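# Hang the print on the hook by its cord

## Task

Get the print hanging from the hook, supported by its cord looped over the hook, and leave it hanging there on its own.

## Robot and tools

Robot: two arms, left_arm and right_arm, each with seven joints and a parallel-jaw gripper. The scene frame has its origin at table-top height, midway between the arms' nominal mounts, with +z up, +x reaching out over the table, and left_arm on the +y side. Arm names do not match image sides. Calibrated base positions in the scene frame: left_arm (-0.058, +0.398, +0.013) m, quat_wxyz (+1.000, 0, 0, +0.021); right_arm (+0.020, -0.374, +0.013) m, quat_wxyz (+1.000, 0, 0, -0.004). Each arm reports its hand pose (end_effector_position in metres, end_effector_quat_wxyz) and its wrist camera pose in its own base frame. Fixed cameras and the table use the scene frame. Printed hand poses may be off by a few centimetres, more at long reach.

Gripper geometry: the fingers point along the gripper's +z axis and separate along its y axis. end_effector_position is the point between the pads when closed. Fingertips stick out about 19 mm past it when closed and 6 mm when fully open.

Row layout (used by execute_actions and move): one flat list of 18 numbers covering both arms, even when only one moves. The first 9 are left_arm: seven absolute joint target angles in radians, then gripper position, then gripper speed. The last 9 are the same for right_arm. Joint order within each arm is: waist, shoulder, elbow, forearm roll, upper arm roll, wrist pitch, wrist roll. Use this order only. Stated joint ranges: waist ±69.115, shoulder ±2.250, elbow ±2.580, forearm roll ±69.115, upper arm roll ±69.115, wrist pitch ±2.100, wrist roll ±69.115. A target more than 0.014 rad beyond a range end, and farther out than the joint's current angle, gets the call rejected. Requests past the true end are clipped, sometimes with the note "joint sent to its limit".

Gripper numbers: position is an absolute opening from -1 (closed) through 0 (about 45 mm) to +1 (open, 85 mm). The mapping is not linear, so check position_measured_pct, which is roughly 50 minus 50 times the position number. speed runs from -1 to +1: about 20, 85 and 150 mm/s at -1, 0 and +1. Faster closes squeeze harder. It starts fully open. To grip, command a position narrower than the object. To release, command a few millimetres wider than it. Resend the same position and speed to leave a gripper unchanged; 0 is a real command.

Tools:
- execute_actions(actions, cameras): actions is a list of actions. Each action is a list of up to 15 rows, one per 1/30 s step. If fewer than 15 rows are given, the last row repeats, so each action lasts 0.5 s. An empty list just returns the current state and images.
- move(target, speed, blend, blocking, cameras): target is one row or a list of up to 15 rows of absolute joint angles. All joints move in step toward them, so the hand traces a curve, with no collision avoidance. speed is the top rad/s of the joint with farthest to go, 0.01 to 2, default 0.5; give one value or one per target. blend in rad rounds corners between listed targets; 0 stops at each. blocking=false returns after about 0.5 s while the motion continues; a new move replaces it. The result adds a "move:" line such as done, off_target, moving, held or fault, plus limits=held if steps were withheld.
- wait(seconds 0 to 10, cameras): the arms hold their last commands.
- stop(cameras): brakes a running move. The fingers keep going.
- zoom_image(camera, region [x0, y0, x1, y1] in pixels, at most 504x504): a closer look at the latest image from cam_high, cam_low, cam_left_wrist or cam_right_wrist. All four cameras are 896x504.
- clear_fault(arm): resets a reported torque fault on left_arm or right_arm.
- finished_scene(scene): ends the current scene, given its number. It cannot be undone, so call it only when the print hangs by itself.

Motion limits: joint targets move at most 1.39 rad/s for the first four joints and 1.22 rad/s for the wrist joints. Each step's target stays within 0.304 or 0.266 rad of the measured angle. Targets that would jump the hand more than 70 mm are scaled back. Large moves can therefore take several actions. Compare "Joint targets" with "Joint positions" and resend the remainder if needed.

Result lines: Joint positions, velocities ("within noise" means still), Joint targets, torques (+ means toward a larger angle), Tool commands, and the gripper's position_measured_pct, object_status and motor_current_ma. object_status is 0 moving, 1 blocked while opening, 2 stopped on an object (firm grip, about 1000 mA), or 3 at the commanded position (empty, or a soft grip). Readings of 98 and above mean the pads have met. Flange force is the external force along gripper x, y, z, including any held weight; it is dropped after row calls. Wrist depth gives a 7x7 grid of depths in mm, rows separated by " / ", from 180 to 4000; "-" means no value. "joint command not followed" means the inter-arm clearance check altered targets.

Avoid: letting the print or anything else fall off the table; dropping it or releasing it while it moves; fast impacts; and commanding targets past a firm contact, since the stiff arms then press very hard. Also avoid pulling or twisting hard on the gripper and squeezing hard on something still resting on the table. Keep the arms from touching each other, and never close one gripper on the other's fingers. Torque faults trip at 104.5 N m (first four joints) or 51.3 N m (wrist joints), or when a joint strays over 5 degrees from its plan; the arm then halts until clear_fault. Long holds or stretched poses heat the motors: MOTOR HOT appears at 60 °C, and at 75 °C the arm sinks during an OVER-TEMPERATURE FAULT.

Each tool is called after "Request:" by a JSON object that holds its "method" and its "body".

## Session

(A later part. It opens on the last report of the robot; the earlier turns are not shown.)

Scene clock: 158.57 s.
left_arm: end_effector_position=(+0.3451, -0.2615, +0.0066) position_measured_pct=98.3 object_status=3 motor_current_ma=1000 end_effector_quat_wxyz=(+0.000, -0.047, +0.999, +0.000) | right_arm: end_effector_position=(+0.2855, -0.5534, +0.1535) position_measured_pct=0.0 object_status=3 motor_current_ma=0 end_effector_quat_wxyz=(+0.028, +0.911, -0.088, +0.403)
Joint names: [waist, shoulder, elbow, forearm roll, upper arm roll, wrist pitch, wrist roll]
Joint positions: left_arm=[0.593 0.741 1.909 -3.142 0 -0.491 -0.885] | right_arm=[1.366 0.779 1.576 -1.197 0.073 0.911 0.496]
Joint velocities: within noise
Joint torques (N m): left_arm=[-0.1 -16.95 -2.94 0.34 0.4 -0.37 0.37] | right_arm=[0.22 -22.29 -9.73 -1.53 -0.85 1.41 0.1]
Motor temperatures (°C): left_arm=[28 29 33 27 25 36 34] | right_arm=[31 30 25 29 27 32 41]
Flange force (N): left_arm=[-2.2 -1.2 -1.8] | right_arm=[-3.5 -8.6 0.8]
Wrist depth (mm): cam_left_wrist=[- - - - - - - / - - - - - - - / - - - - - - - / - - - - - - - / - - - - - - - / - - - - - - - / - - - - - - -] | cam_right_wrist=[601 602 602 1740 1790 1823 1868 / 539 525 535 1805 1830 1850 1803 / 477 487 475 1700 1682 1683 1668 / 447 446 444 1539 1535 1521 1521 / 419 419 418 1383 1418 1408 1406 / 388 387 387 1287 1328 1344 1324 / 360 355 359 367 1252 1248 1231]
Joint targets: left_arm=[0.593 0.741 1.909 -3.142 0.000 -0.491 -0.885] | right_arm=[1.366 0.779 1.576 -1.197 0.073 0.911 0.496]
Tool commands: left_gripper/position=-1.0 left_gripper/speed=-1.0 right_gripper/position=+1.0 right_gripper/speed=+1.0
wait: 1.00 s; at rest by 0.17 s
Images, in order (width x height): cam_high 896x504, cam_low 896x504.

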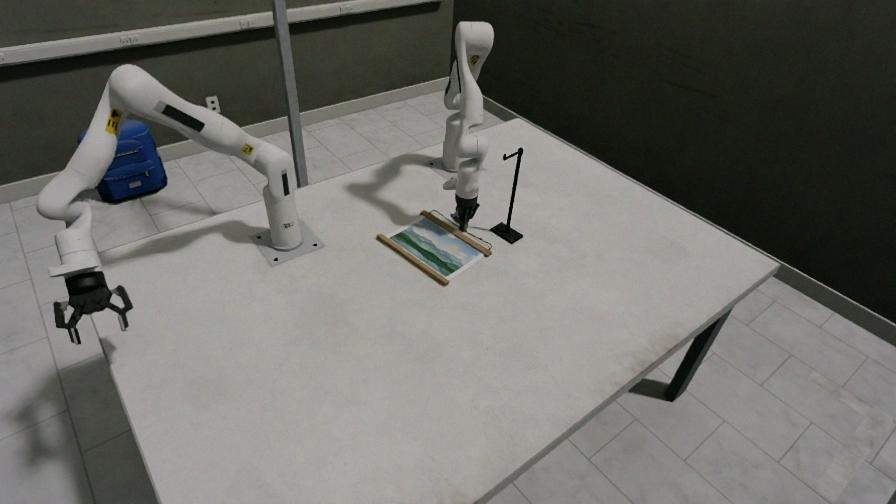

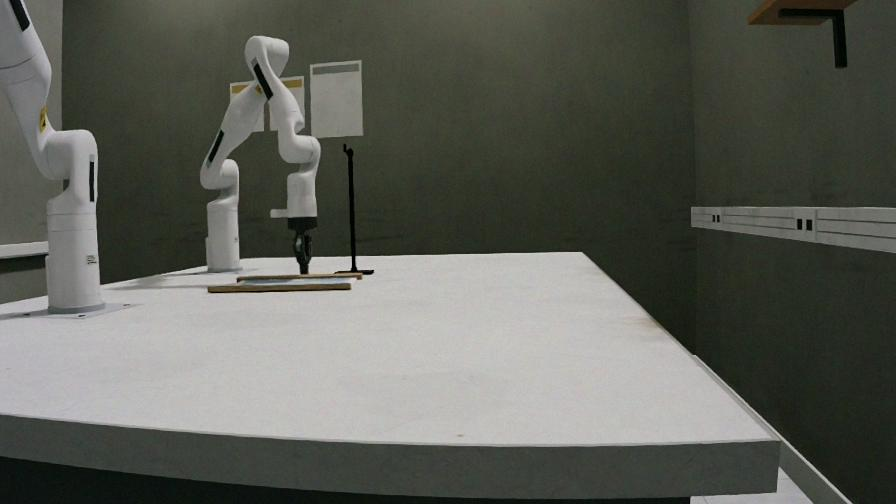

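Request:
{"method": "move", "body": {"target": [0.5926,0.6912,1.9009,-3.1416,0,-0.5495,-0.885,-1,-1,1.366,0.779,1.576,-1.197,0.073,0.911,0.496,1,1], "speed": 0.06, "cameras": ["cam_left_wrist","cam_high"]}}

Request:
{"method": "zoom_image", "body": {"camera": "cam_high", "region": [410, 170, 530, 270]}}

Scene clock: 182.50 s.
left_arm: end_effector_position=(+0.3452, -0.2615, +0.0296) position_measured_pct=98.3 object_status=3 motor_current_ma=1000 end_effector_quat_wxyz=(+0.000, -0.047, +0.999, +0.000) | right_arm: end_effector_position=(+0.2855, -0.5534, +0.1535) position_measured_pct=0.0 object_status=3 motor_current_ma=0 end_effector_quat_wxyz=(+0.028, +0.911, -0.088, +0.403)
Joint names: [waist, shoulder, elbow, forearm roll, upper arm roll, wrist pitch, wrist roll]
Joint positions: left_arm=[0.593 0.691 1.901 -3.142 0 -0.549 -0.885] | right_arm=[1.366 0.779 1.576 -1.197 0.073 0.911 0.496]
Joint velocities: within noise
Joint torques (N m): left_arm=[-0.2 -16.63 -3.37 0.35 0.28 -0.36 0.42] | right_arm=[0.19 -22.25 -9.73 -1.54 -0.76 1.42 0.08]
Motor temperatures (°C): left_arm=[28 29 33 27 25 36 34] | right_arm=[31 30 25 29 27 32 41]
Flange force (N): left_arm=[-2.1 -1.3 -1.9] | right_arm=[-3.6 -8.7 0.7]
Wrist depth (mm): cam_left_wrist=[187 185 188 188 187 187 187 / 187 185 188 188 188 187 187 / 187 185 188 188 188 187 187 / 187 185 188 188 188 188 188 / 188 185 188 188 188 188 188 / 188 185 188 188 188 188 188 / 188 185 188 188 188 188 188] | cam_right_wrist=[602 601 598 1738 1779 1869 1838 / 539 527 537 1786 1828 1847 1789 / 477 489 475 1677 1686 1682 1684 / 446 446 446 1539 1527 1538 1544 / 418 419 418 1393 1426 1413 1391 / 388 386 386 1289 1357 1329 1332 / 360 356 360 366 1230 1247 1234]
Joint targets: left_arm=[0.593 0.691 1.901 -3.142 0.000 -0.550 -0.885] | right_arm=[1.366 0.779 1.576 -1.197 0.073 0.911 0.496]
move: done
camera_calibration:
cam_left_wrist: T_world_to_cam=[[-0.0794556, 0.99673, -0.0146794, 0.292418], [0.996826, 0.0795184, 0.00374959, -0.271112], [0.00490461, -0.0143349, -0.999885, 0.169945], [0, 0, 0, 1]] pos_world=[0.292652, -0.267468, 0.175234]
Images, in order (width x height): cam_high 896x504, cam_left_wrist 896x504.

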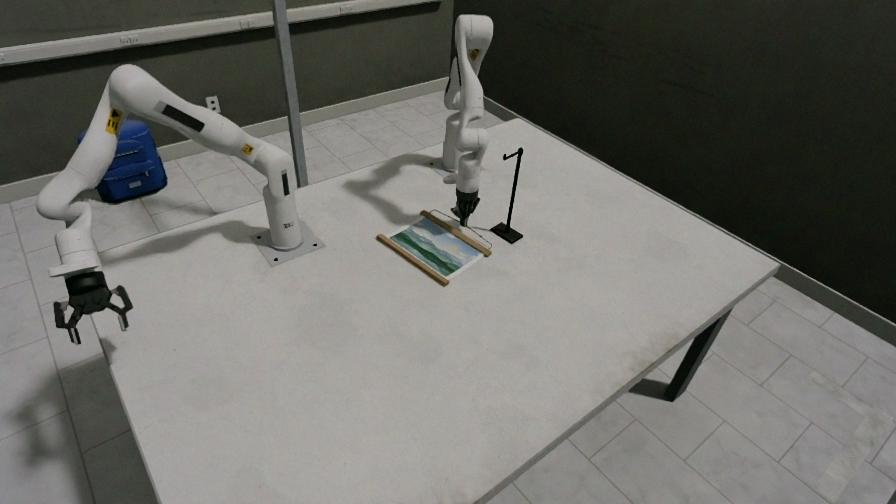

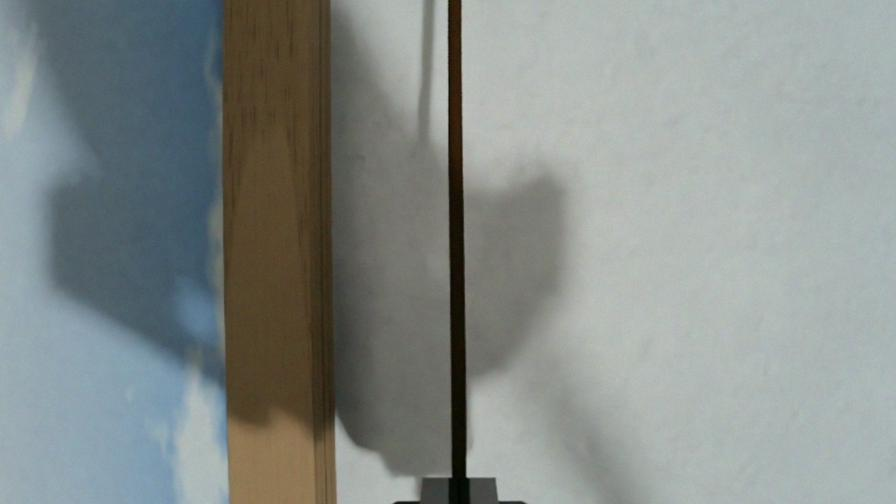

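Scaled by 4.200 from the camera's 896x504 image, which has a finer 1280x720 frame.

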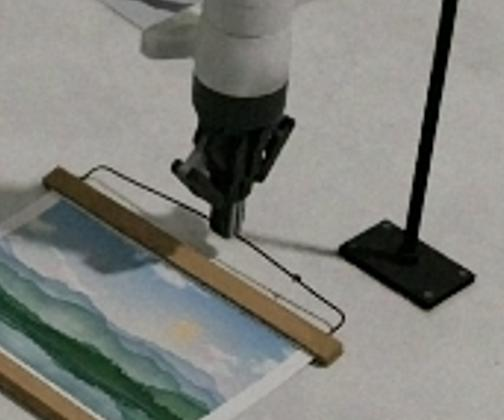

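Request:
{"method": "move", "body": {"target": [[0.6263,0.5885,1.8212,-3.1416,0,-0.7319,-0.851,-1,-1,1.366,0.779,1.576,-1.197,0.073,0.911,0.496,1,1],[0.7117,0.5129,1.5937,-3.1416,0,-1.035,-0.775,-1,-1,1.366,0.779,1.576,-1.197,0.073,0.911,0.496,1,1]], "speed": 0.12, "blend": 0.04, "cameras": ["cam_high","cam_low"]}}

Request:
{"method": "zoom_image", "body": {"camera": "cam_high", "region": [360, 120, 560, 300]}}

Scene clock: 189.70 s.
left_arm: end_effector_position=(+0.3453, -0.3297, +0.1796) position_measured_pct=98.3 object_status=3 motor_current_ma=1000 end_effector_quat_wxyz=(+0.000, -0.042, +0.999, +0.000) | right_arm: end_effector_position=(+0.2855, -0.5534, +0.1535) position_measured_pct=0.0 object_status=3 motor_current_ma=0 end_effector_quat_wxyz=(+0.028, +0.911, -0.088, +0.403)
Joint names: [waist, shoulder, elbow, forearm roll, upper arm roll, wrist pitch, wrist roll]
Joint positions: left_arm=[0.712 0.513 1.594 -3.142 0 -1.035 -0.775] | right_arm=[1.366 0.779 1.576 -1.197 0.073 0.911 0.496]
Joint velocities: within noise
Joint torques (N m): left_arm=[-0.1 -17.1 -6.44 0.44 0.23 -0.42 0.38] | right_arm=[0.23 -22.36 -9.69 -1.54 -0.77 1.38 0.06]
Motor temperatures (°C): left_arm=[28 29 33 27 25 36 34] | right_arm=[31 30 25 29 27 32 41]
Flange force (N): left_arm=[-2.3 -1.7 -1.7] | right_arm=[-3.7 -8.4 0.9]
Wrist depth (mm): cam_left_wrist=[331 327 298 231 337 337 336 / 331 326 302 338 337 337 336 / 331 325 301 229 337 337 337 / 330 324 300 228 338 337 337 / 331 325 299 338 338 337 337 / 331 324 292 338 337 338 337 / 331 324 297 339 338 338 338] | cam_right_wrist=[603 599 601 1741 1799 1842 1854 / 539 526 534 1800 1835 1854 1823 / 479 489 475 1689 1673 1673 1676 / 447 446 444 1530 1513 1526 1524 / 420 419 418 1398 1424 1411 1401 / 387 387 386 1294 1328 1336 1324 / 361 354 360 367 1240 1248 1247]
Joint targets: left_arm=[0.712 0.513 1.594 -3.142 0.000 -1.035 -0.775] | right_arm=[1.366 0.779 1.576 -1.197 0.073 0.911 0.496]
move: done
Images, in order (width x height): cam_high 896x504, cam_low 896x504.

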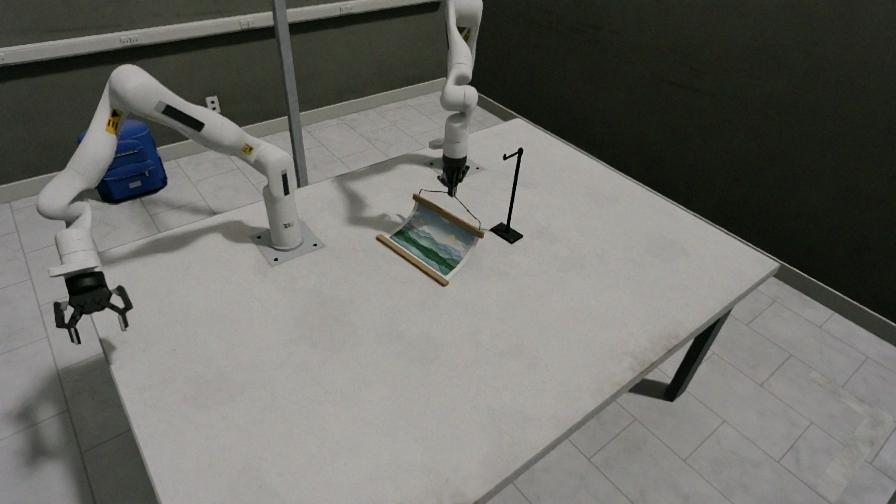

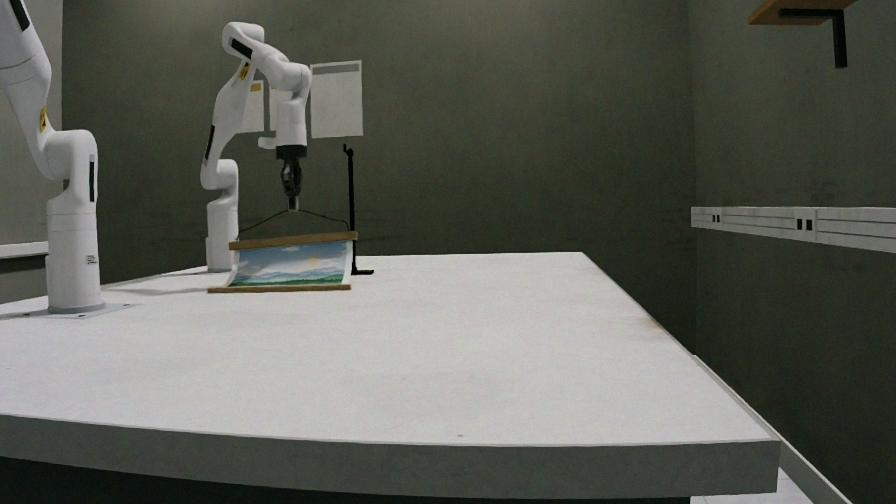

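Scaled by 2.520 from the camera's 896x504 image, which has a finer 1280x720 frame.

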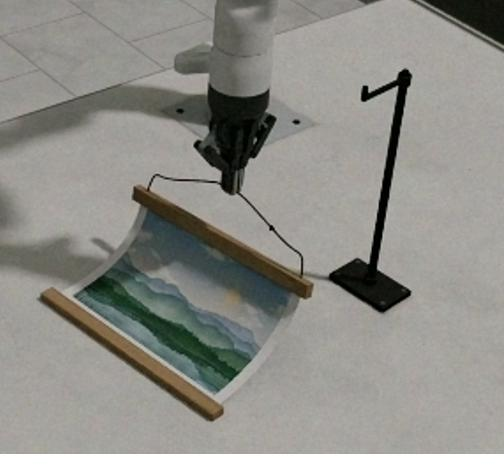

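Request:
{"method": "move", "body": {"target": [[0.8255,0.5682,1.1898,-3.1416,0,-1.3836,-0.671,-1,-1,1.366,0.779,1.576,-1.197,0.073,0.911,0.496,1,1],[0.8845,0.6845,0.6938,-3.1416,0,-1.7633,-0.622,-1,-1,1.366,0.779,1.576,-1.197,0.073,0.911,0.496,1,1],[0.744,0.8097,0.3559,-3.1416,0,-1.976,-0.774,-1,-1,1.366,0.779,1.576,-1.197,0.073,0.911,0.496,1,1]], "speed": 0.22, "blend": 0.05, "cameras": ["cam_high","cam_low"]}}

Request:
{"method": "zoom_image", "body": {"camera": "cam_high", "region": [400, 90, 600, 270]}}

Request:
{"method": "zoom_image", "body": {"camera": "cam_low", "region": [220, 60, 440, 300]}}

Scene clock: 200.90 s.
left_arm: end_effector_position=(+0.4204, -0.4198, +0.3876) position_measured_pct=98.3 object_status=3 motor_current_ma=1000 end_effector_quat_wxyz=(+0.000, -0.026, +1.000, +0.000) | right_arm: end_effector_position=(+0.2855, -0.5534, +0.1535) position_measured_pct=0.0 object_status=3 motor_current_ma=0 end_effector_quat_wxyz=(+0.028, +0.911, -0.088, +0.403)
Joint names: [waist, shoulder, elbow, forearm roll, upper arm roll, wrist pitch, wrist roll]
Joint positions: left_arm=[0.744 0.81 0.356 -3.142 0 -1.976 -0.774] | right_arm=[1.366 0.779 1.576 -1.197 0.073 0.911 0.496]
Joint velocities: within noise
Joint torques (N m): left_arm=[0.01 -22.65 -7.19 0.44 0.45 -0.39 0.47] | right_arm=[0.26 -22.26 -9.69 -1.56 -0.78 1.38 0.09]
Motor temperatures (°C): left_arm=[28 29 33 27 25 36 34] | right_arm=[31 30 24 29 27 32 41]
Flange force (N): left_arm=no reading | right_arm=[-3.4 -8.4 0.7]
Wrist depth (mm): cam_left_wrist=[546 546 546 545 543 544 542 / 549 545 546 247 545 545 544 / 548 547 544 242 545 545 544 / 548 546 547 238 546 545 545 / 548 548 547 237 547 546 544 / 548 548 548 236 545 546 538 / 550 550 549 234 548 546 546] | cam_right_wrist=[600 601 599 1746 1794 1843 1856 / 541 526 537 1800 1833 1861 1787 / 477 487 477 1686 1708 1683 1655 / 448 446 445 1540 1542 1539 1548 / 419 418 417 1389 1414 1432 1427 / 388 387 386 1292 1324 1337 1324 / 360 354 360 366 1248 1239 1232]
Joint targets: left_arm=[0.744 0.810 0.356 -3.142 0.000 -1.976 -0.774] | right_arm=[1.366 0.779 1.576 -1.197 0.073 0.911 0.496]
move: done
Images, in order (width x height): cam_high 896x504, cam_low 896x504.

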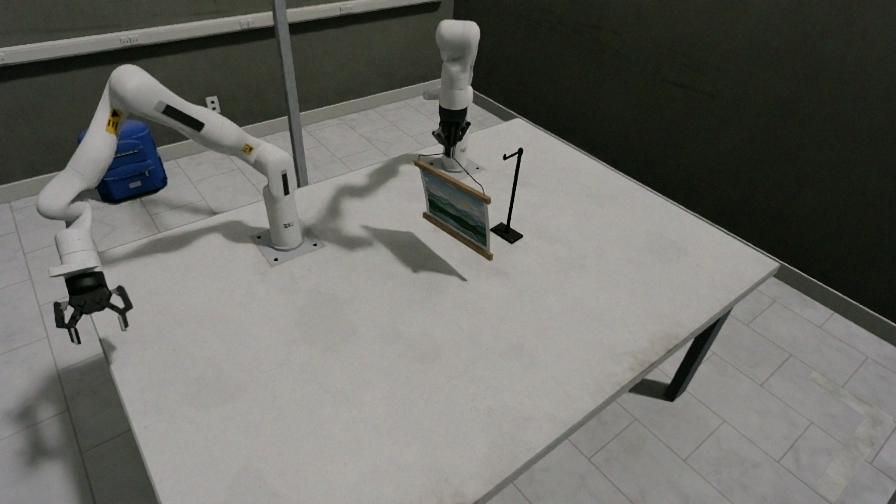

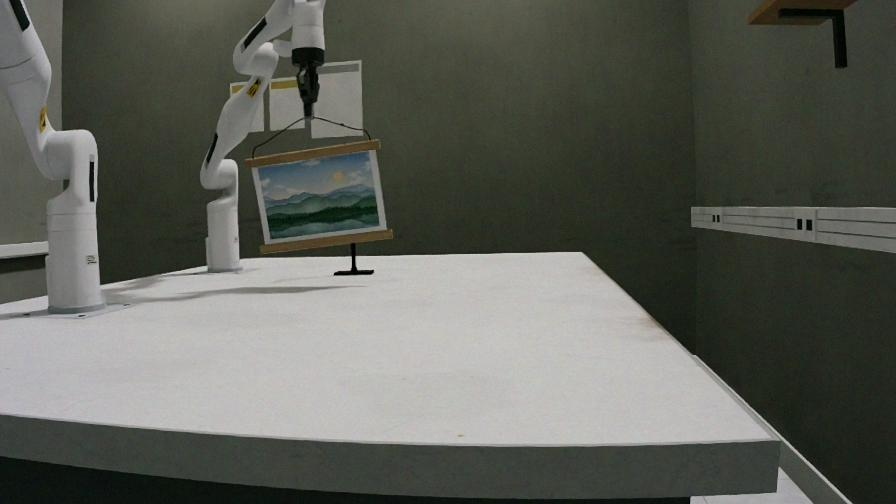

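Scaled by 2.520 from the camera's 896x504 image, which has a finer 1280x720 frame.

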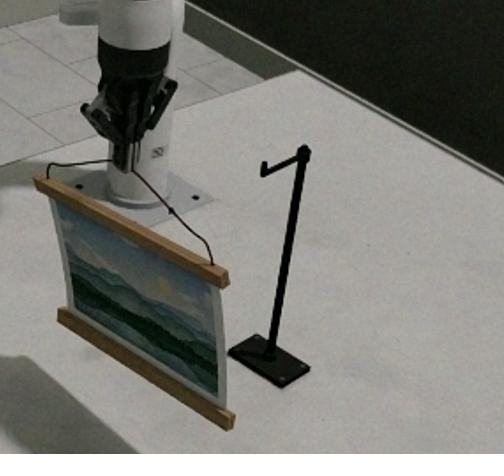

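Scaled by 2.100 from the camera's 896x504 image, which has a finer 1280x720 frame.

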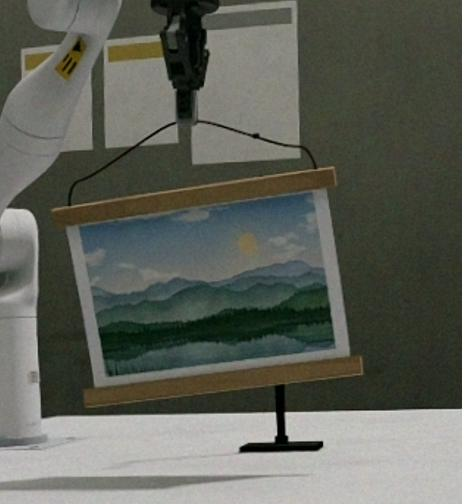

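Request:
{"method": "move", "body": {"target": [0.5191,0.6611,0.6457,-3.1416,0,-1.8348,-0.9984,-1,-1,1.366,0.779,1.576,-1.197,0.073,0.911,0.496,1,1], "speed": 0.15}}

Request:
{"method": "zoom_image", "body": {"camera": "cam_high", "region": [440, 90, 560, 190]}}

Request:
{"method": "zoom_image", "body": {"camera": "cam_low", "region": [260, 80, 440, 180]}}

Request:
{"method": "zoom_image", "body": {"camera": "cam_left_wrist", "region": [250, 250, 750, 504]}}

Scene clock: 210.57 s.
left_arm: end_effector_position=(+0.4758, -0.2997, +0.3876) position_measured_pct=98.3 object_status=3 motor_current_ma=1000 end_effector_quat_wxyz=(+0.000, -0.027, +1.000, +0.000) | right_arm: end_effector_position=(+0.2855, -0.5534, +0.1535) position_measured_pct=0.0 object_status=3 motor_current_ma=0 end_effector_quat_wxyz=(+0.028, +0.911, -0.088, +0.403)
Joint names: [waist, shoulder, elbow, forearm roll, upper arm roll, wrist pitch, wrist roll]
Joint positions: left_arm=[0.519 0.661 0.646 -3.142 0 -1.835 -0.998] | right_arm=[1.366 0.779 1.576 -1.197 0.073 0.911 0.496]
Joint velocities: within noise
Joint torques (N m): left_arm=[-0.13 -20.93 -7.79 0.44 0.29 -0.45 0.34] | right_arm=[0.23 -22.34 -9.71 -1.49 -0.84 1.37 0]
Motor temperatures (°C): left_arm=[28 30 33 27 25 36 34] | right_arm=[31 31 24 29 27 32 41]
Flange force (N): left_arm=[-3.5 -2.1 -2.8] | right_arm=[-3.9 -8.6 0.9]
Wrist depth (mm): cam_left_wrist=[548 546 546 237 546 544 543 / 547 547 545 236 546 545 544 / 548 548 546 235 545 545 545 / 549 547 548 - 546 540 546 / 548 548 548 234 547 538 544 / 548 547 549 233 546 546 219 / 548 549 549 - 547 545 545] | cam_right_wrist=[601 601 600 1746 1782 1845 1883 / 537 523 535 1811 1823 1878 1805 / 478 489 477 1702 1694 1688 1688 / 446 446 445 1555 1548 1528 1530 / 418 418 419 1382 1418 1417 1415 / 388 388 387 1294 1344 1339 1326 / 361 354 360 367 1241 1228 1231]
Joint targets: left_arm=[0.519 0.661 0.646 -3.142 0.000 -1.835 -0.998] | right_arm=[1.366 0.779 1.576 -1.197 0.073 0.911 0.496]
move: done
camera_calibration:
cam_left_wrist: T_world_to_cam=[[-0.0395303, 0.99911, -0.014693, 0.327792], [0.999209, 0.0395897, 0.00377691, -0.412791], [0.00435524, -0.0145321, -0.999885, 0.52692], [0, 0, 0, 1]] pos_world=[0.423127, -0.303501, 0.533235]
cam_right_wrist: T_world_to_cam=[[-0.170306, -0.985296, -0.0136622, -0.492994], [-0.681977, 0.127863, -0.72011, 0.426532], [0.711269, -0.113322, -0.693726, -0.00604686], [0, 0, 0, 1]] pos_world=[0.211226, -0.540968, 0.296219]

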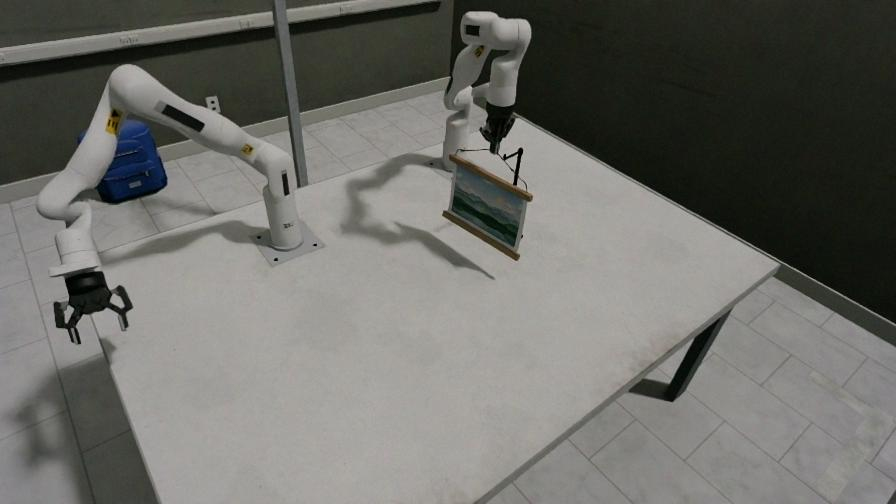

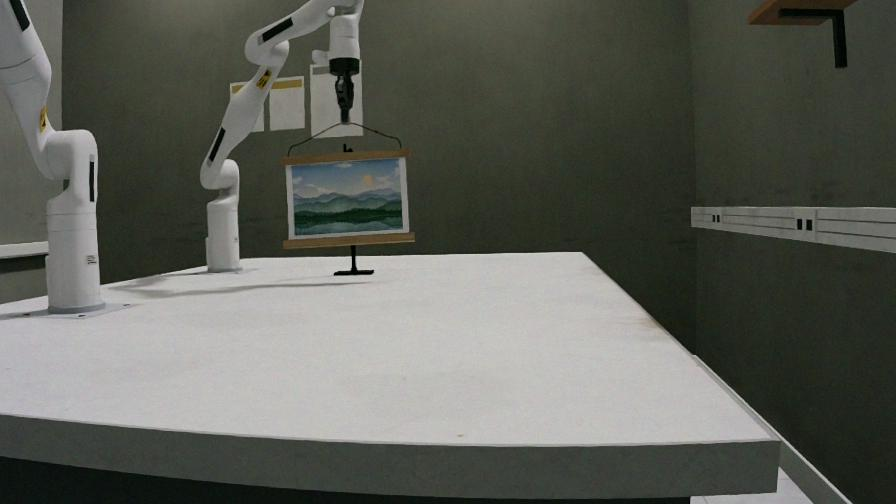

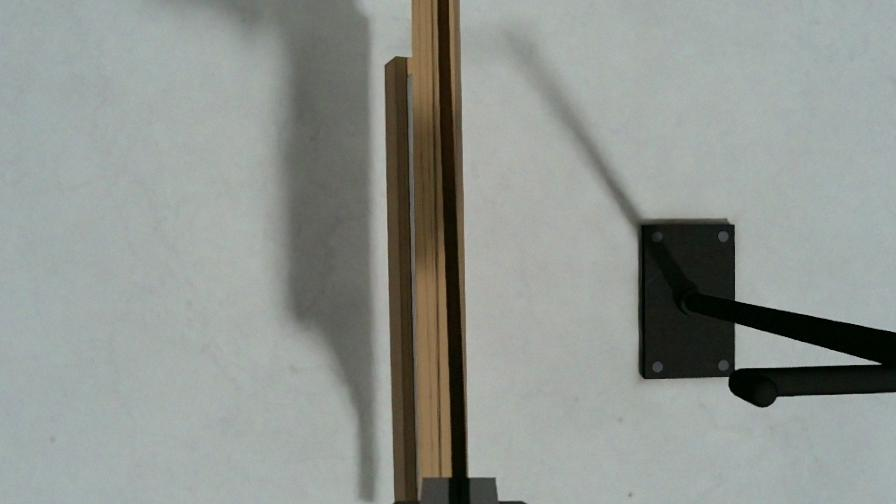

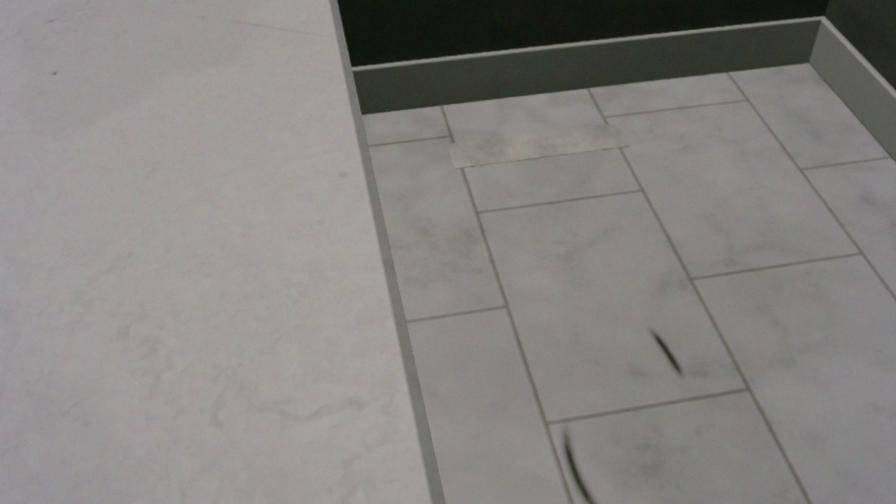

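Scaled by 4.200 from the camera's 896x504 image, which has a finer 1280x720 frame.

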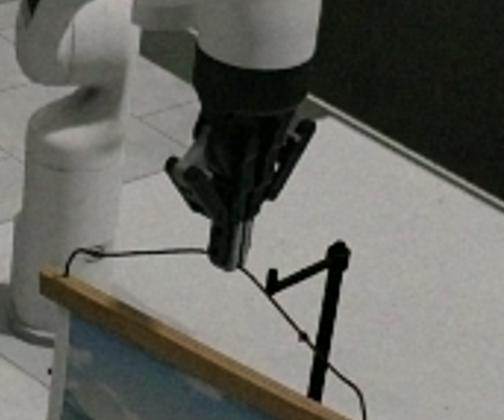

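Scaled by 2.800 from the camera's 896x504 image, which has a finer 1280x720 frame.

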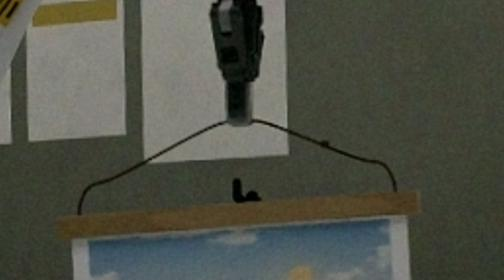

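Scaled by 1.008 from the camera's 896x504 image, which has a finer 1280x720 frame.

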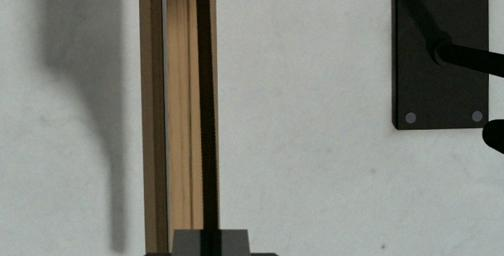

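Request:
{"method": "move", "body": {"target": [[0.5191,0.6676,0.6137,-3.1416,0,-1.8603,-0.9984,-1,-1,1.366,0.779,1.576,-1.197,0.073,0.911,0.496,1,1],[0.4332,0.5731,0.7843,-3.1416,0,-1.7842,-1.0844,-1,-1,1.366,0.779,1.576,-1.197,0.073,0.911,0.496,1,1],[0.3413,0.5042,0.9009,-3.1416,0,-1.7365,-1.1763,-1,-1,1.366,0.779,1.576,-1.197,0.073,0.911,0.496,1,1]], "speed": [0.06,0.12,0.12], "blend": [0.01,0.03,0]}}

Request:
{"method": "zoom_image", "body": {"camera": "cam_high", "region": [440, 90, 560, 190]}}

Request:
{"method": "zoom_image", "body": {"camera": "cam_low", "region": [260, 80, 440, 180]}}

Scene clock: 228.13 s.
left_arm: end_effector_position=(+0.4756, -0.1946, +0.3938) position_measured_pct=98.3 object_status=3 motor_current_ma=1000 end_effector_quat_wxyz=(+0.000, -0.027, +1.000, +0.000) | right_arm: end_effector_position=(+0.2855, -0.5534, +0.1535) position_measured_pct=0.0 object_status=3 motor_current_ma=0 end_effector_quat_wxyz=(+0.028, +0.911, -0.088, +0.403)
Joint names: [waist, shoulder, elbow, forearm roll, upper arm roll, wrist pitch, wrist roll]
Joint positions: left_arm=[0.341 0.504 0.901 -3.142 0 -1.736 -1.176] | right_arm=[1.366 0.779 1.576 -1.197 0.073 0.911 0.496]
Joint velocities: within noise
Joint torques (N m): left_arm=[-0.14 -18.48 -7.9 0.37 0.32 -0.43 0.46] | right_arm=[0.16 -22.36 -9.66 -1.55 -0.85 1.39 0.08]
Motor temperatures (°C): left_arm=[28 30 33 27 25 36 34] | right_arm=[31 31 24 29 27 32 41]
Flange force (N): left_arm=[-3.3 -0.8 -2.5] | right_arm=[-3.6 -8.1 0.8]
Wrist depth (mm): cam_left_wrist=[554 554 551 551 553 550 550 / 552 553 553 237 551 550 550 / 555 552 553 - 551 551 551 / 555 554 553 236 553 550 551 / 554 556 554 235 321 551 550 / 555 554 553 234 224 552 553 / 555 554 555 235 552 553 552] | cam_right_wrist=[600 598 602 1728 1800 1828 1868 / 538 525 537 1805 1826 1877 1809 / 478 488 477 1680 1687 1670 1690 / 448 446 445 1535 1530 1544 1523 / 419 418 418 1393 1421 1412 1398 / 388 387 386 1284 1328 1328 1340 / 360 354 359 366 1235 1229 1235]
Joint targets: left_arm=[0.341 0.504 0.901 -3.142 0.000 -1.736 -1.176] | right_arm=[1.366 0.779 1.576 -1.197 0.073 0.911 0.496]
move: done
camera_calibration:
cam_left_wrist: T_world_to_cam=[[-0.0394305, 0.999114, -0.0146921, 0.222826], [0.999213, 0.03949, 0.00377803, -0.416797], [0.00435488, -0.0145316, -0.999885, 0.534548], [0, 0, 0, 1]] pos_world=[0.422927, -0.198402, 0.539335]
cam_right_wrist: T_world_to_cam=[[-0.170306, -0.985296, -0.0136622, -0.492994], [-0.681977, 0.127863, -0.72011, 0.426532], [0.711269, -0.113322, -0.693726, -0.00604686], [0, 0, 0, 1]] pos_world=[0.211226, -0.540968, 0.296219]

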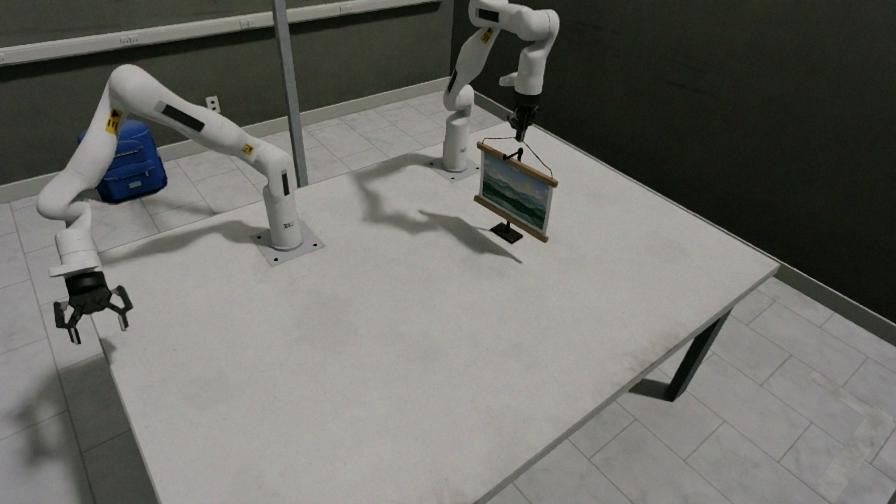

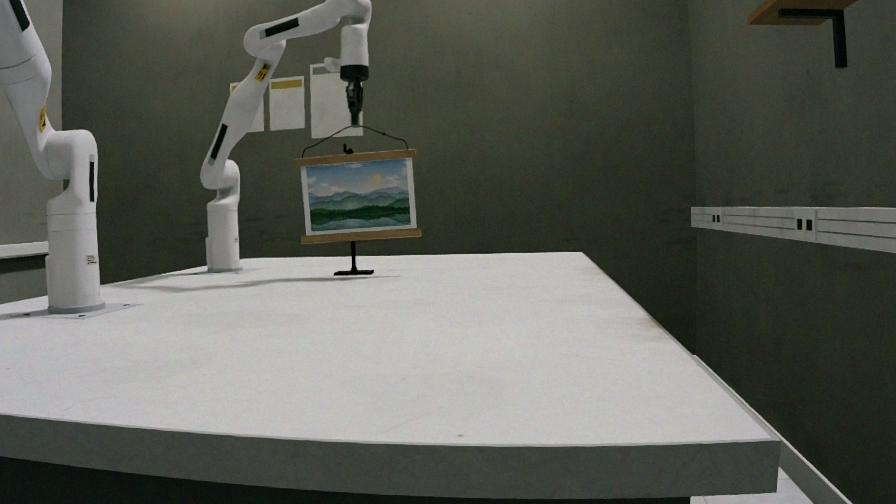

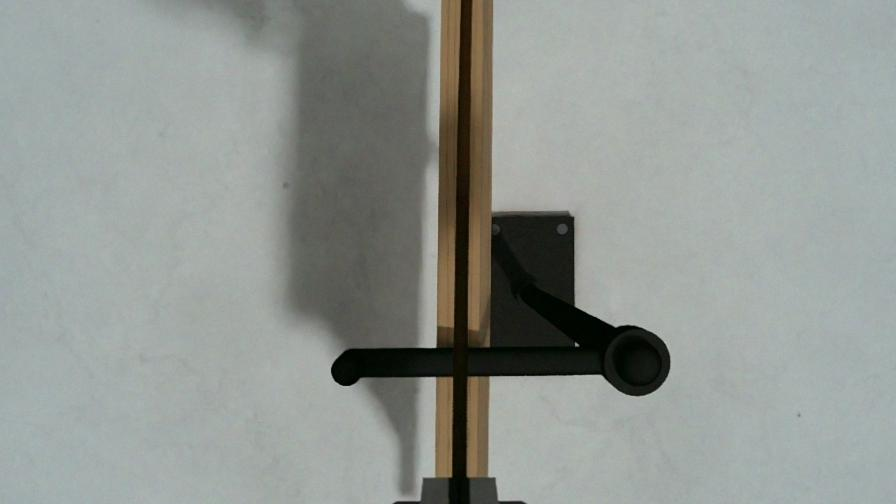

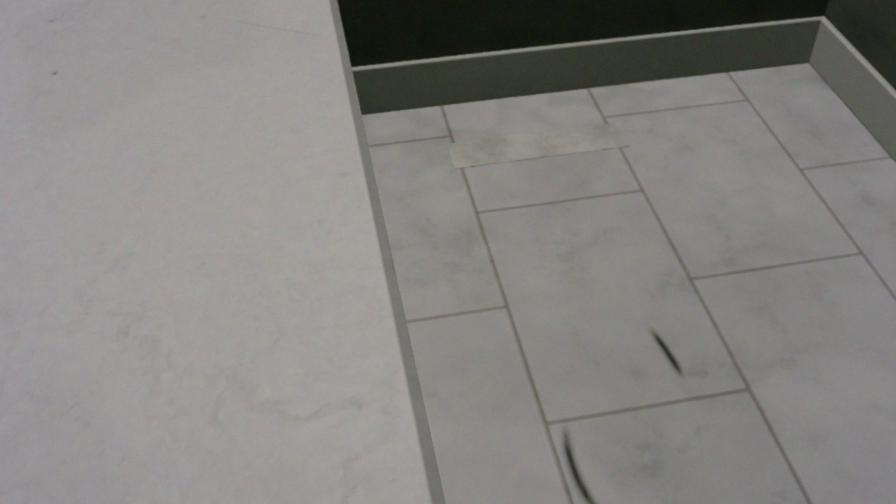

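Scaled by 4.200 from the camera's 896x504 image, which has a finer 1280x720 frame.

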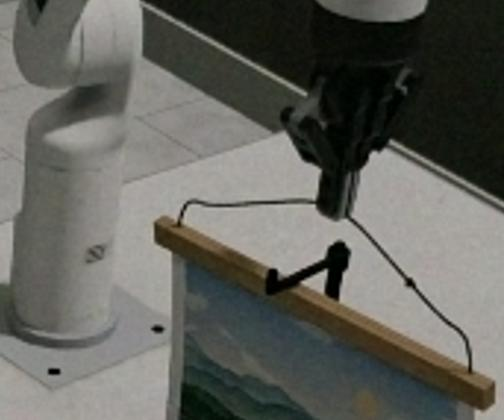

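Scaled by 2.800 from the camera's 896x504 image, which has a finer 1280x720 frame.

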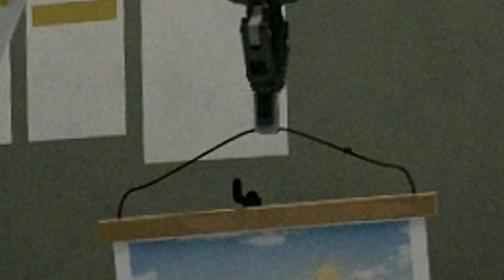

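Request:
{"method": "move", "body": {"target": [0.3413,0.4934,1.12,-3.1416,0,-1.5282,-1.1763,-1,-1,1.366,0.779,1.576,-1.197,0.073,0.911,0.496,1,1], "speed": 0.1, "cameras": ["cam_high","cam_low","cam_left_wrist"]}}

Request:
{"method": "zoom_image", "body": {"camera": "cam_high", "region": [440, 90, 560, 190]}}

Request:
{"method": "zoom_image", "body": {"camera": "cam_low", "region": [260, 80, 440, 180]}}

Scene clock: 233.73 s.
left_arm: end_effector_position=(+0.4757, -0.1946, +0.3307) position_measured_pct=98.3 object_status=3 motor_current_ma=1000 end_effector_quat_wxyz=(+0.000, -0.027, +1.000, +0.000) | right_arm: end_effector_position=(+0.2855, -0.5534, +0.1535) position_measured_pct=0.0 object_status=3 motor_current_ma=0 end_effector_quat_wxyz=(+0.028, +0.911, -0.088, +0.403)
Joint names: [waist, shoulder, elbow, forearm roll, upper arm roll, wrist pitch, wrist roll]
Joint positions: left_arm=[0.341 0.493 1.12 -3.142 0 -1.528 -1.176] | right_arm=[1.366 0.779 1.576 -1.197 0.073 0.911 0.496]
Joint velocities: within noise
Joint torques (N m): left_arm=[-0.03 -17.4 -7.19 0.42 0.38 -0.5 0.42] | right_arm=[0.26 -22.35 -9.7 -1.52 -0.8 1.39 0]
Motor temperatures (°C): left_arm=[28 30 33 27 25 36 34] | right_arm=[31 31 24 29 27 32 41]
Flange force (N): left_arm=[-3.7 -0.9 -4.1] | right_arm=[-3.8 -8.6 1.0]
Wrist depth (mm): cam_left_wrist=[491 490 489 223 489 488 487 / 491 491 490 225 489 489 487 / 491 491 489 226 489 489 488 / 490 490 490 228 488 489 489 / 492 492 491 229 350 489 487 / 492 491 492 - - - 489 / 491 492 491 231 491 490 488] | cam_right_wrist=[604 599 596 1746 1801 1847 1850 / 539 526 536 1800 1837 1838 1814 / 478 488 475 1686 1701 1662 1668 / 447 447 446 1544 1551 1524 1531 / 419 419 418 1375 1414 1407 1409 / 388 388 388 1297 1346 1329 1334 / 361 353 360 367 1240 1250 1231]
Joint targets: left_arm=[0.341 0.493 1.120 -3.142 0.000 -1.528 -1.176] | right_arm=[1.366 0.779 1.576 -1.197 0.073 0.911 0.496]
move: done
camera_calibration:
cam_left_wrist: T_world_to_cam=[[-0.0394294, 0.999114, -0.0146921, 0.221904], [0.999213, 0.0394888, 0.00377805, -0.416659], [0.00435487, -0.0145315, -0.999885, 0.471554], [0, 0, 0, 1]] pos_world=[0.423027, -0.198402, 0.476335]
Images, in order (width x height): cam_high 896x504, cam_low 896x504, cam_left_wrist 896x504.

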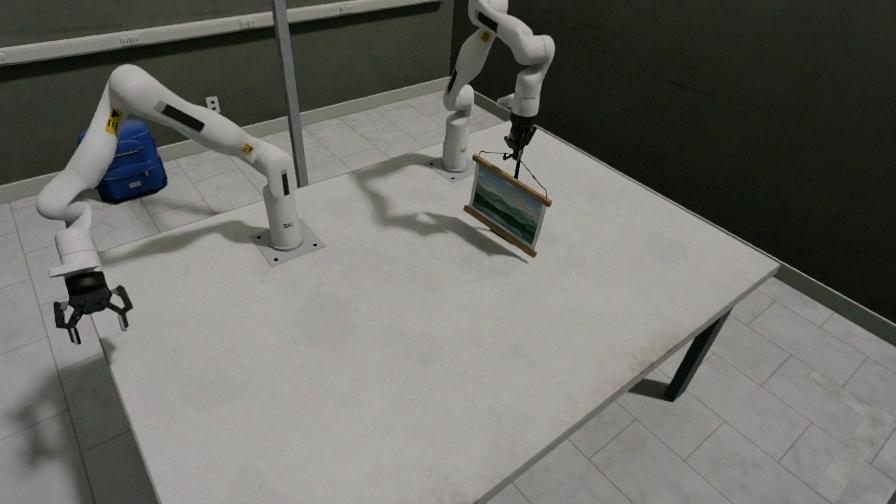

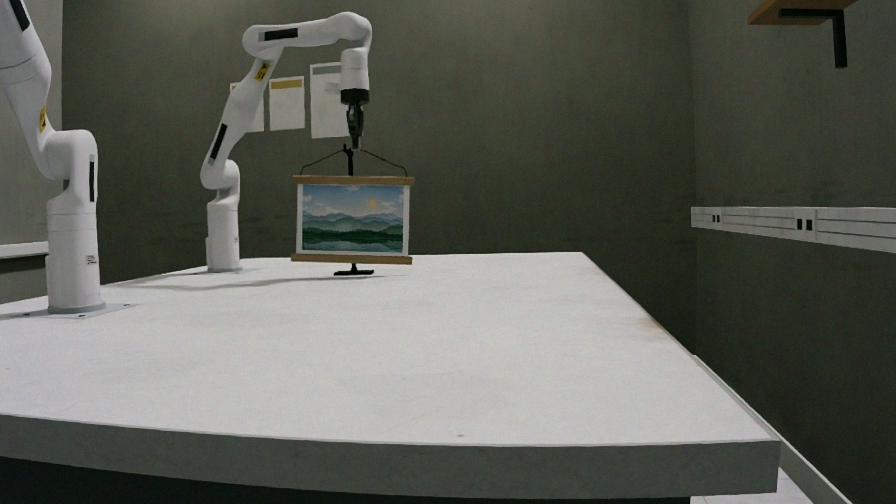

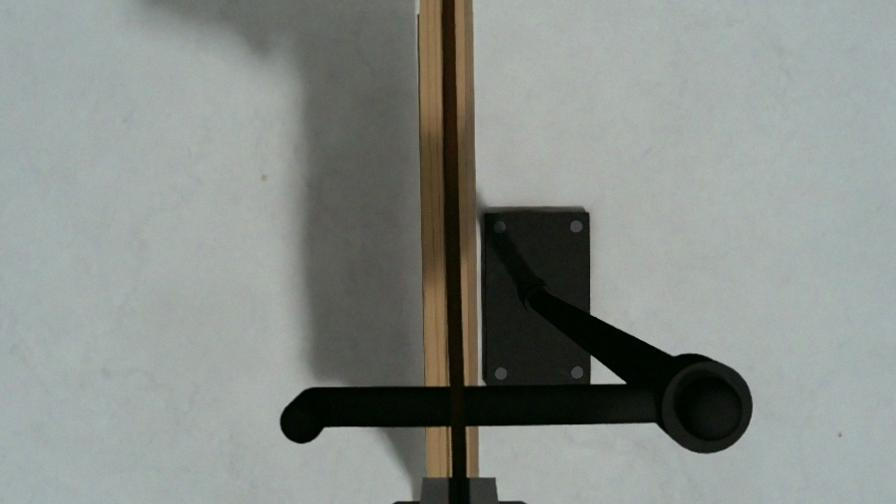

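Scaled by 4.200 from the camera's 896x504 image, which has a finer 1280x720 frame.

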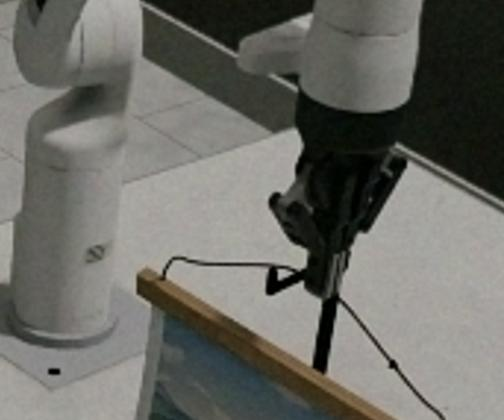

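Scaled by 2.800 from the camera's 896x504 image, which has a finer 1280x720 frame.

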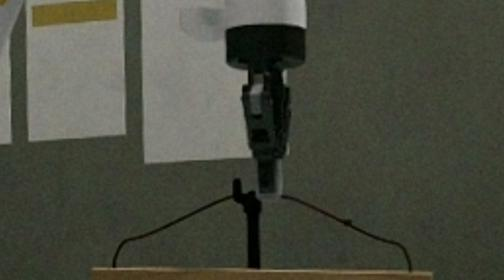

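Request:
{"method": "move", "body": {"target": [0.3413,0.4941,1.138,-3.1416,0,-1.5095,-1.1763,-1,-1,1.366,0.779,1.576,-1.197,0.073,0.911,0.496,1,1], "speed": 0.05, "cameras": ["cam_high","cam_low"]}}

Request:
{"method": "zoom_image", "body": {"camera": "cam_high", "region": [470, 130, 560, 210]}}

Request:
{"method": "zoom_image", "body": {"camera": "cam_low", "region": [290, 120, 420, 200]}}

Scene clock: 237.90 s.
left_arm: end_effector_position=(+0.4756, -0.1946, +0.3247) position_measured_pct=98.3 object_status=3 motor_current_ma=1000 end_effector_quat_wxyz=(+0.000, -0.027, +1.000, +0.000) | right_arm: end_effector_position=(+0.2855, -0.5534, +0.1535) position_measured_pct=0.0 object_status=3 motor_current_ma=0 end_effector_quat_wxyz=(+0.028, +0.911, -0.088, +0.403)
Joint names: [waist, shoulder, elbow, forearm roll, upper arm roll, wrist pitch, wrist roll]
Joint positions: left_arm=[0.341 0.494 1.138 -3.142 0 -1.51 -1.176] | right_arm=[1.366 0.779 1.576 -1.197 0.073 0.911 0.496]
Joint velocities: within noise
Joint torques (N m): left_arm=[0.2 -16.38 -6.35 0.59 0.47 -0.8 0.41] | right_arm=[0.21 -22.36 -9.7 -1.5 -0.91 1.4 0.07]
Motor temperatures (°C): left_arm=[28 30 33 27 25 36 34] | right_arm=[31 31 24 29 27 32 41]
Flange force (N): left_arm=[-4.2 -0.6 -5.7] | right_arm=[-3.7 -8.4 0.9]
Wrist depth (mm): cam_left_wrist=[485 483 483 - 482 481 481 / 485 484 483 217 483 481 482 / 485 485 485 219 483 482 482 / 486 485 485 221 482 483 483 / 486 486 485 222 308 482 482 / 485 486 484 - - 484 483 / 485 487 485 - - 482 482] | cam_right_wrist=[601 598 600 1761 1791 1820 1870 / 539 527 537 1797 1816 1852 1800 / 478 487 476 1692 1692 1685 1674 / 447 447 445 1546 1532 1536 1538 / 418 419 420 1391 1416 1404 1410 / 388 387 386 1292 1343 1331 1328 / 360 355 360 366 1239 1236 1245]
Joint targets: left_arm=[0.341 0.494 1.138 -3.142 0.000 -1.509 -1.176] | right_arm=[1.366 0.779 1.576 -1.197 0.073 0.911 0.496]
move: done
Images, in order (width x height): cam_high 896x504, cam_low 896x504.

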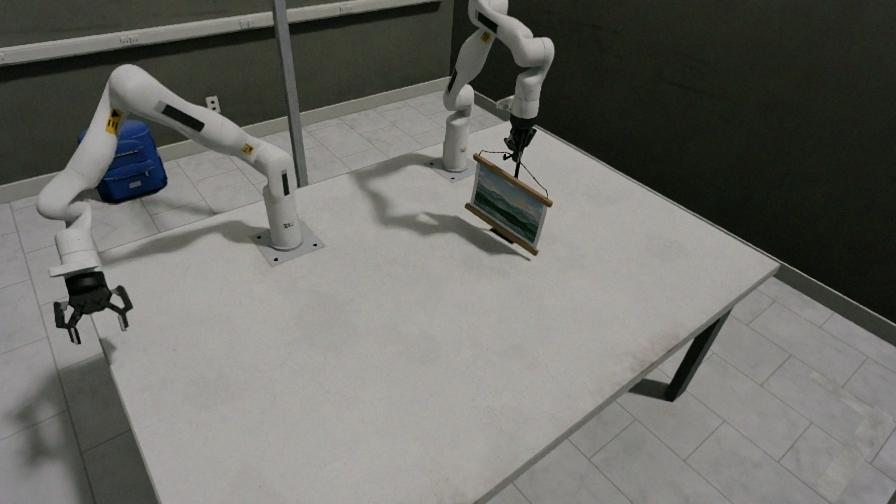

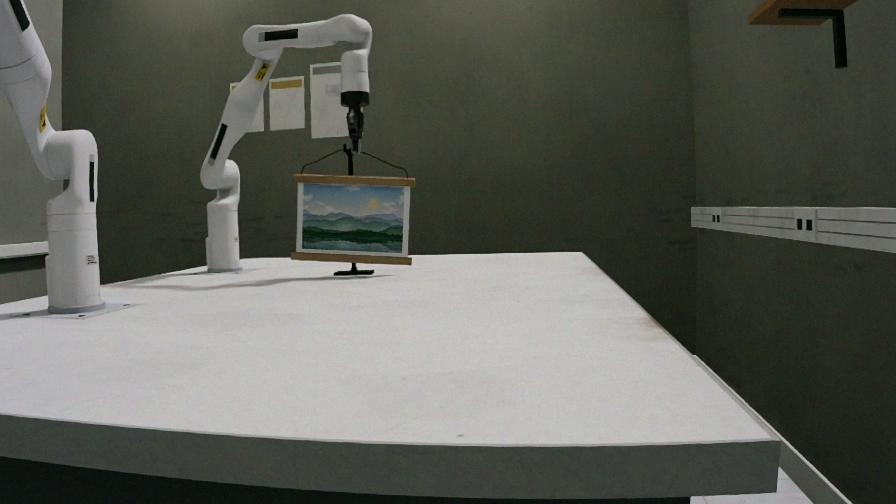

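Scaled by 5.600 from the camera's 896x504 image, which has a finer 1280x720 frame.

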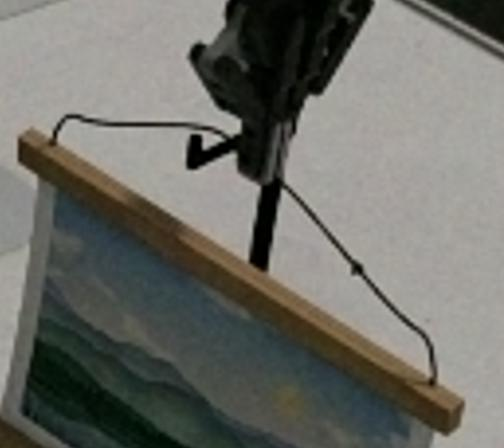

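Scaled by 3.877 from the camera's 896x504 image, which has a finer 1280x720 frame.

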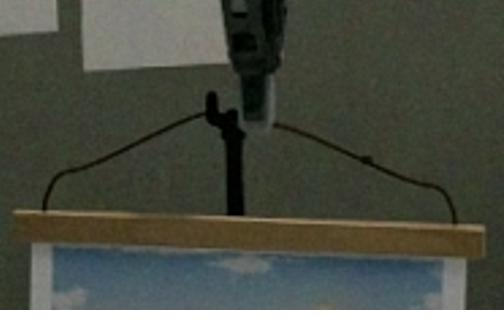

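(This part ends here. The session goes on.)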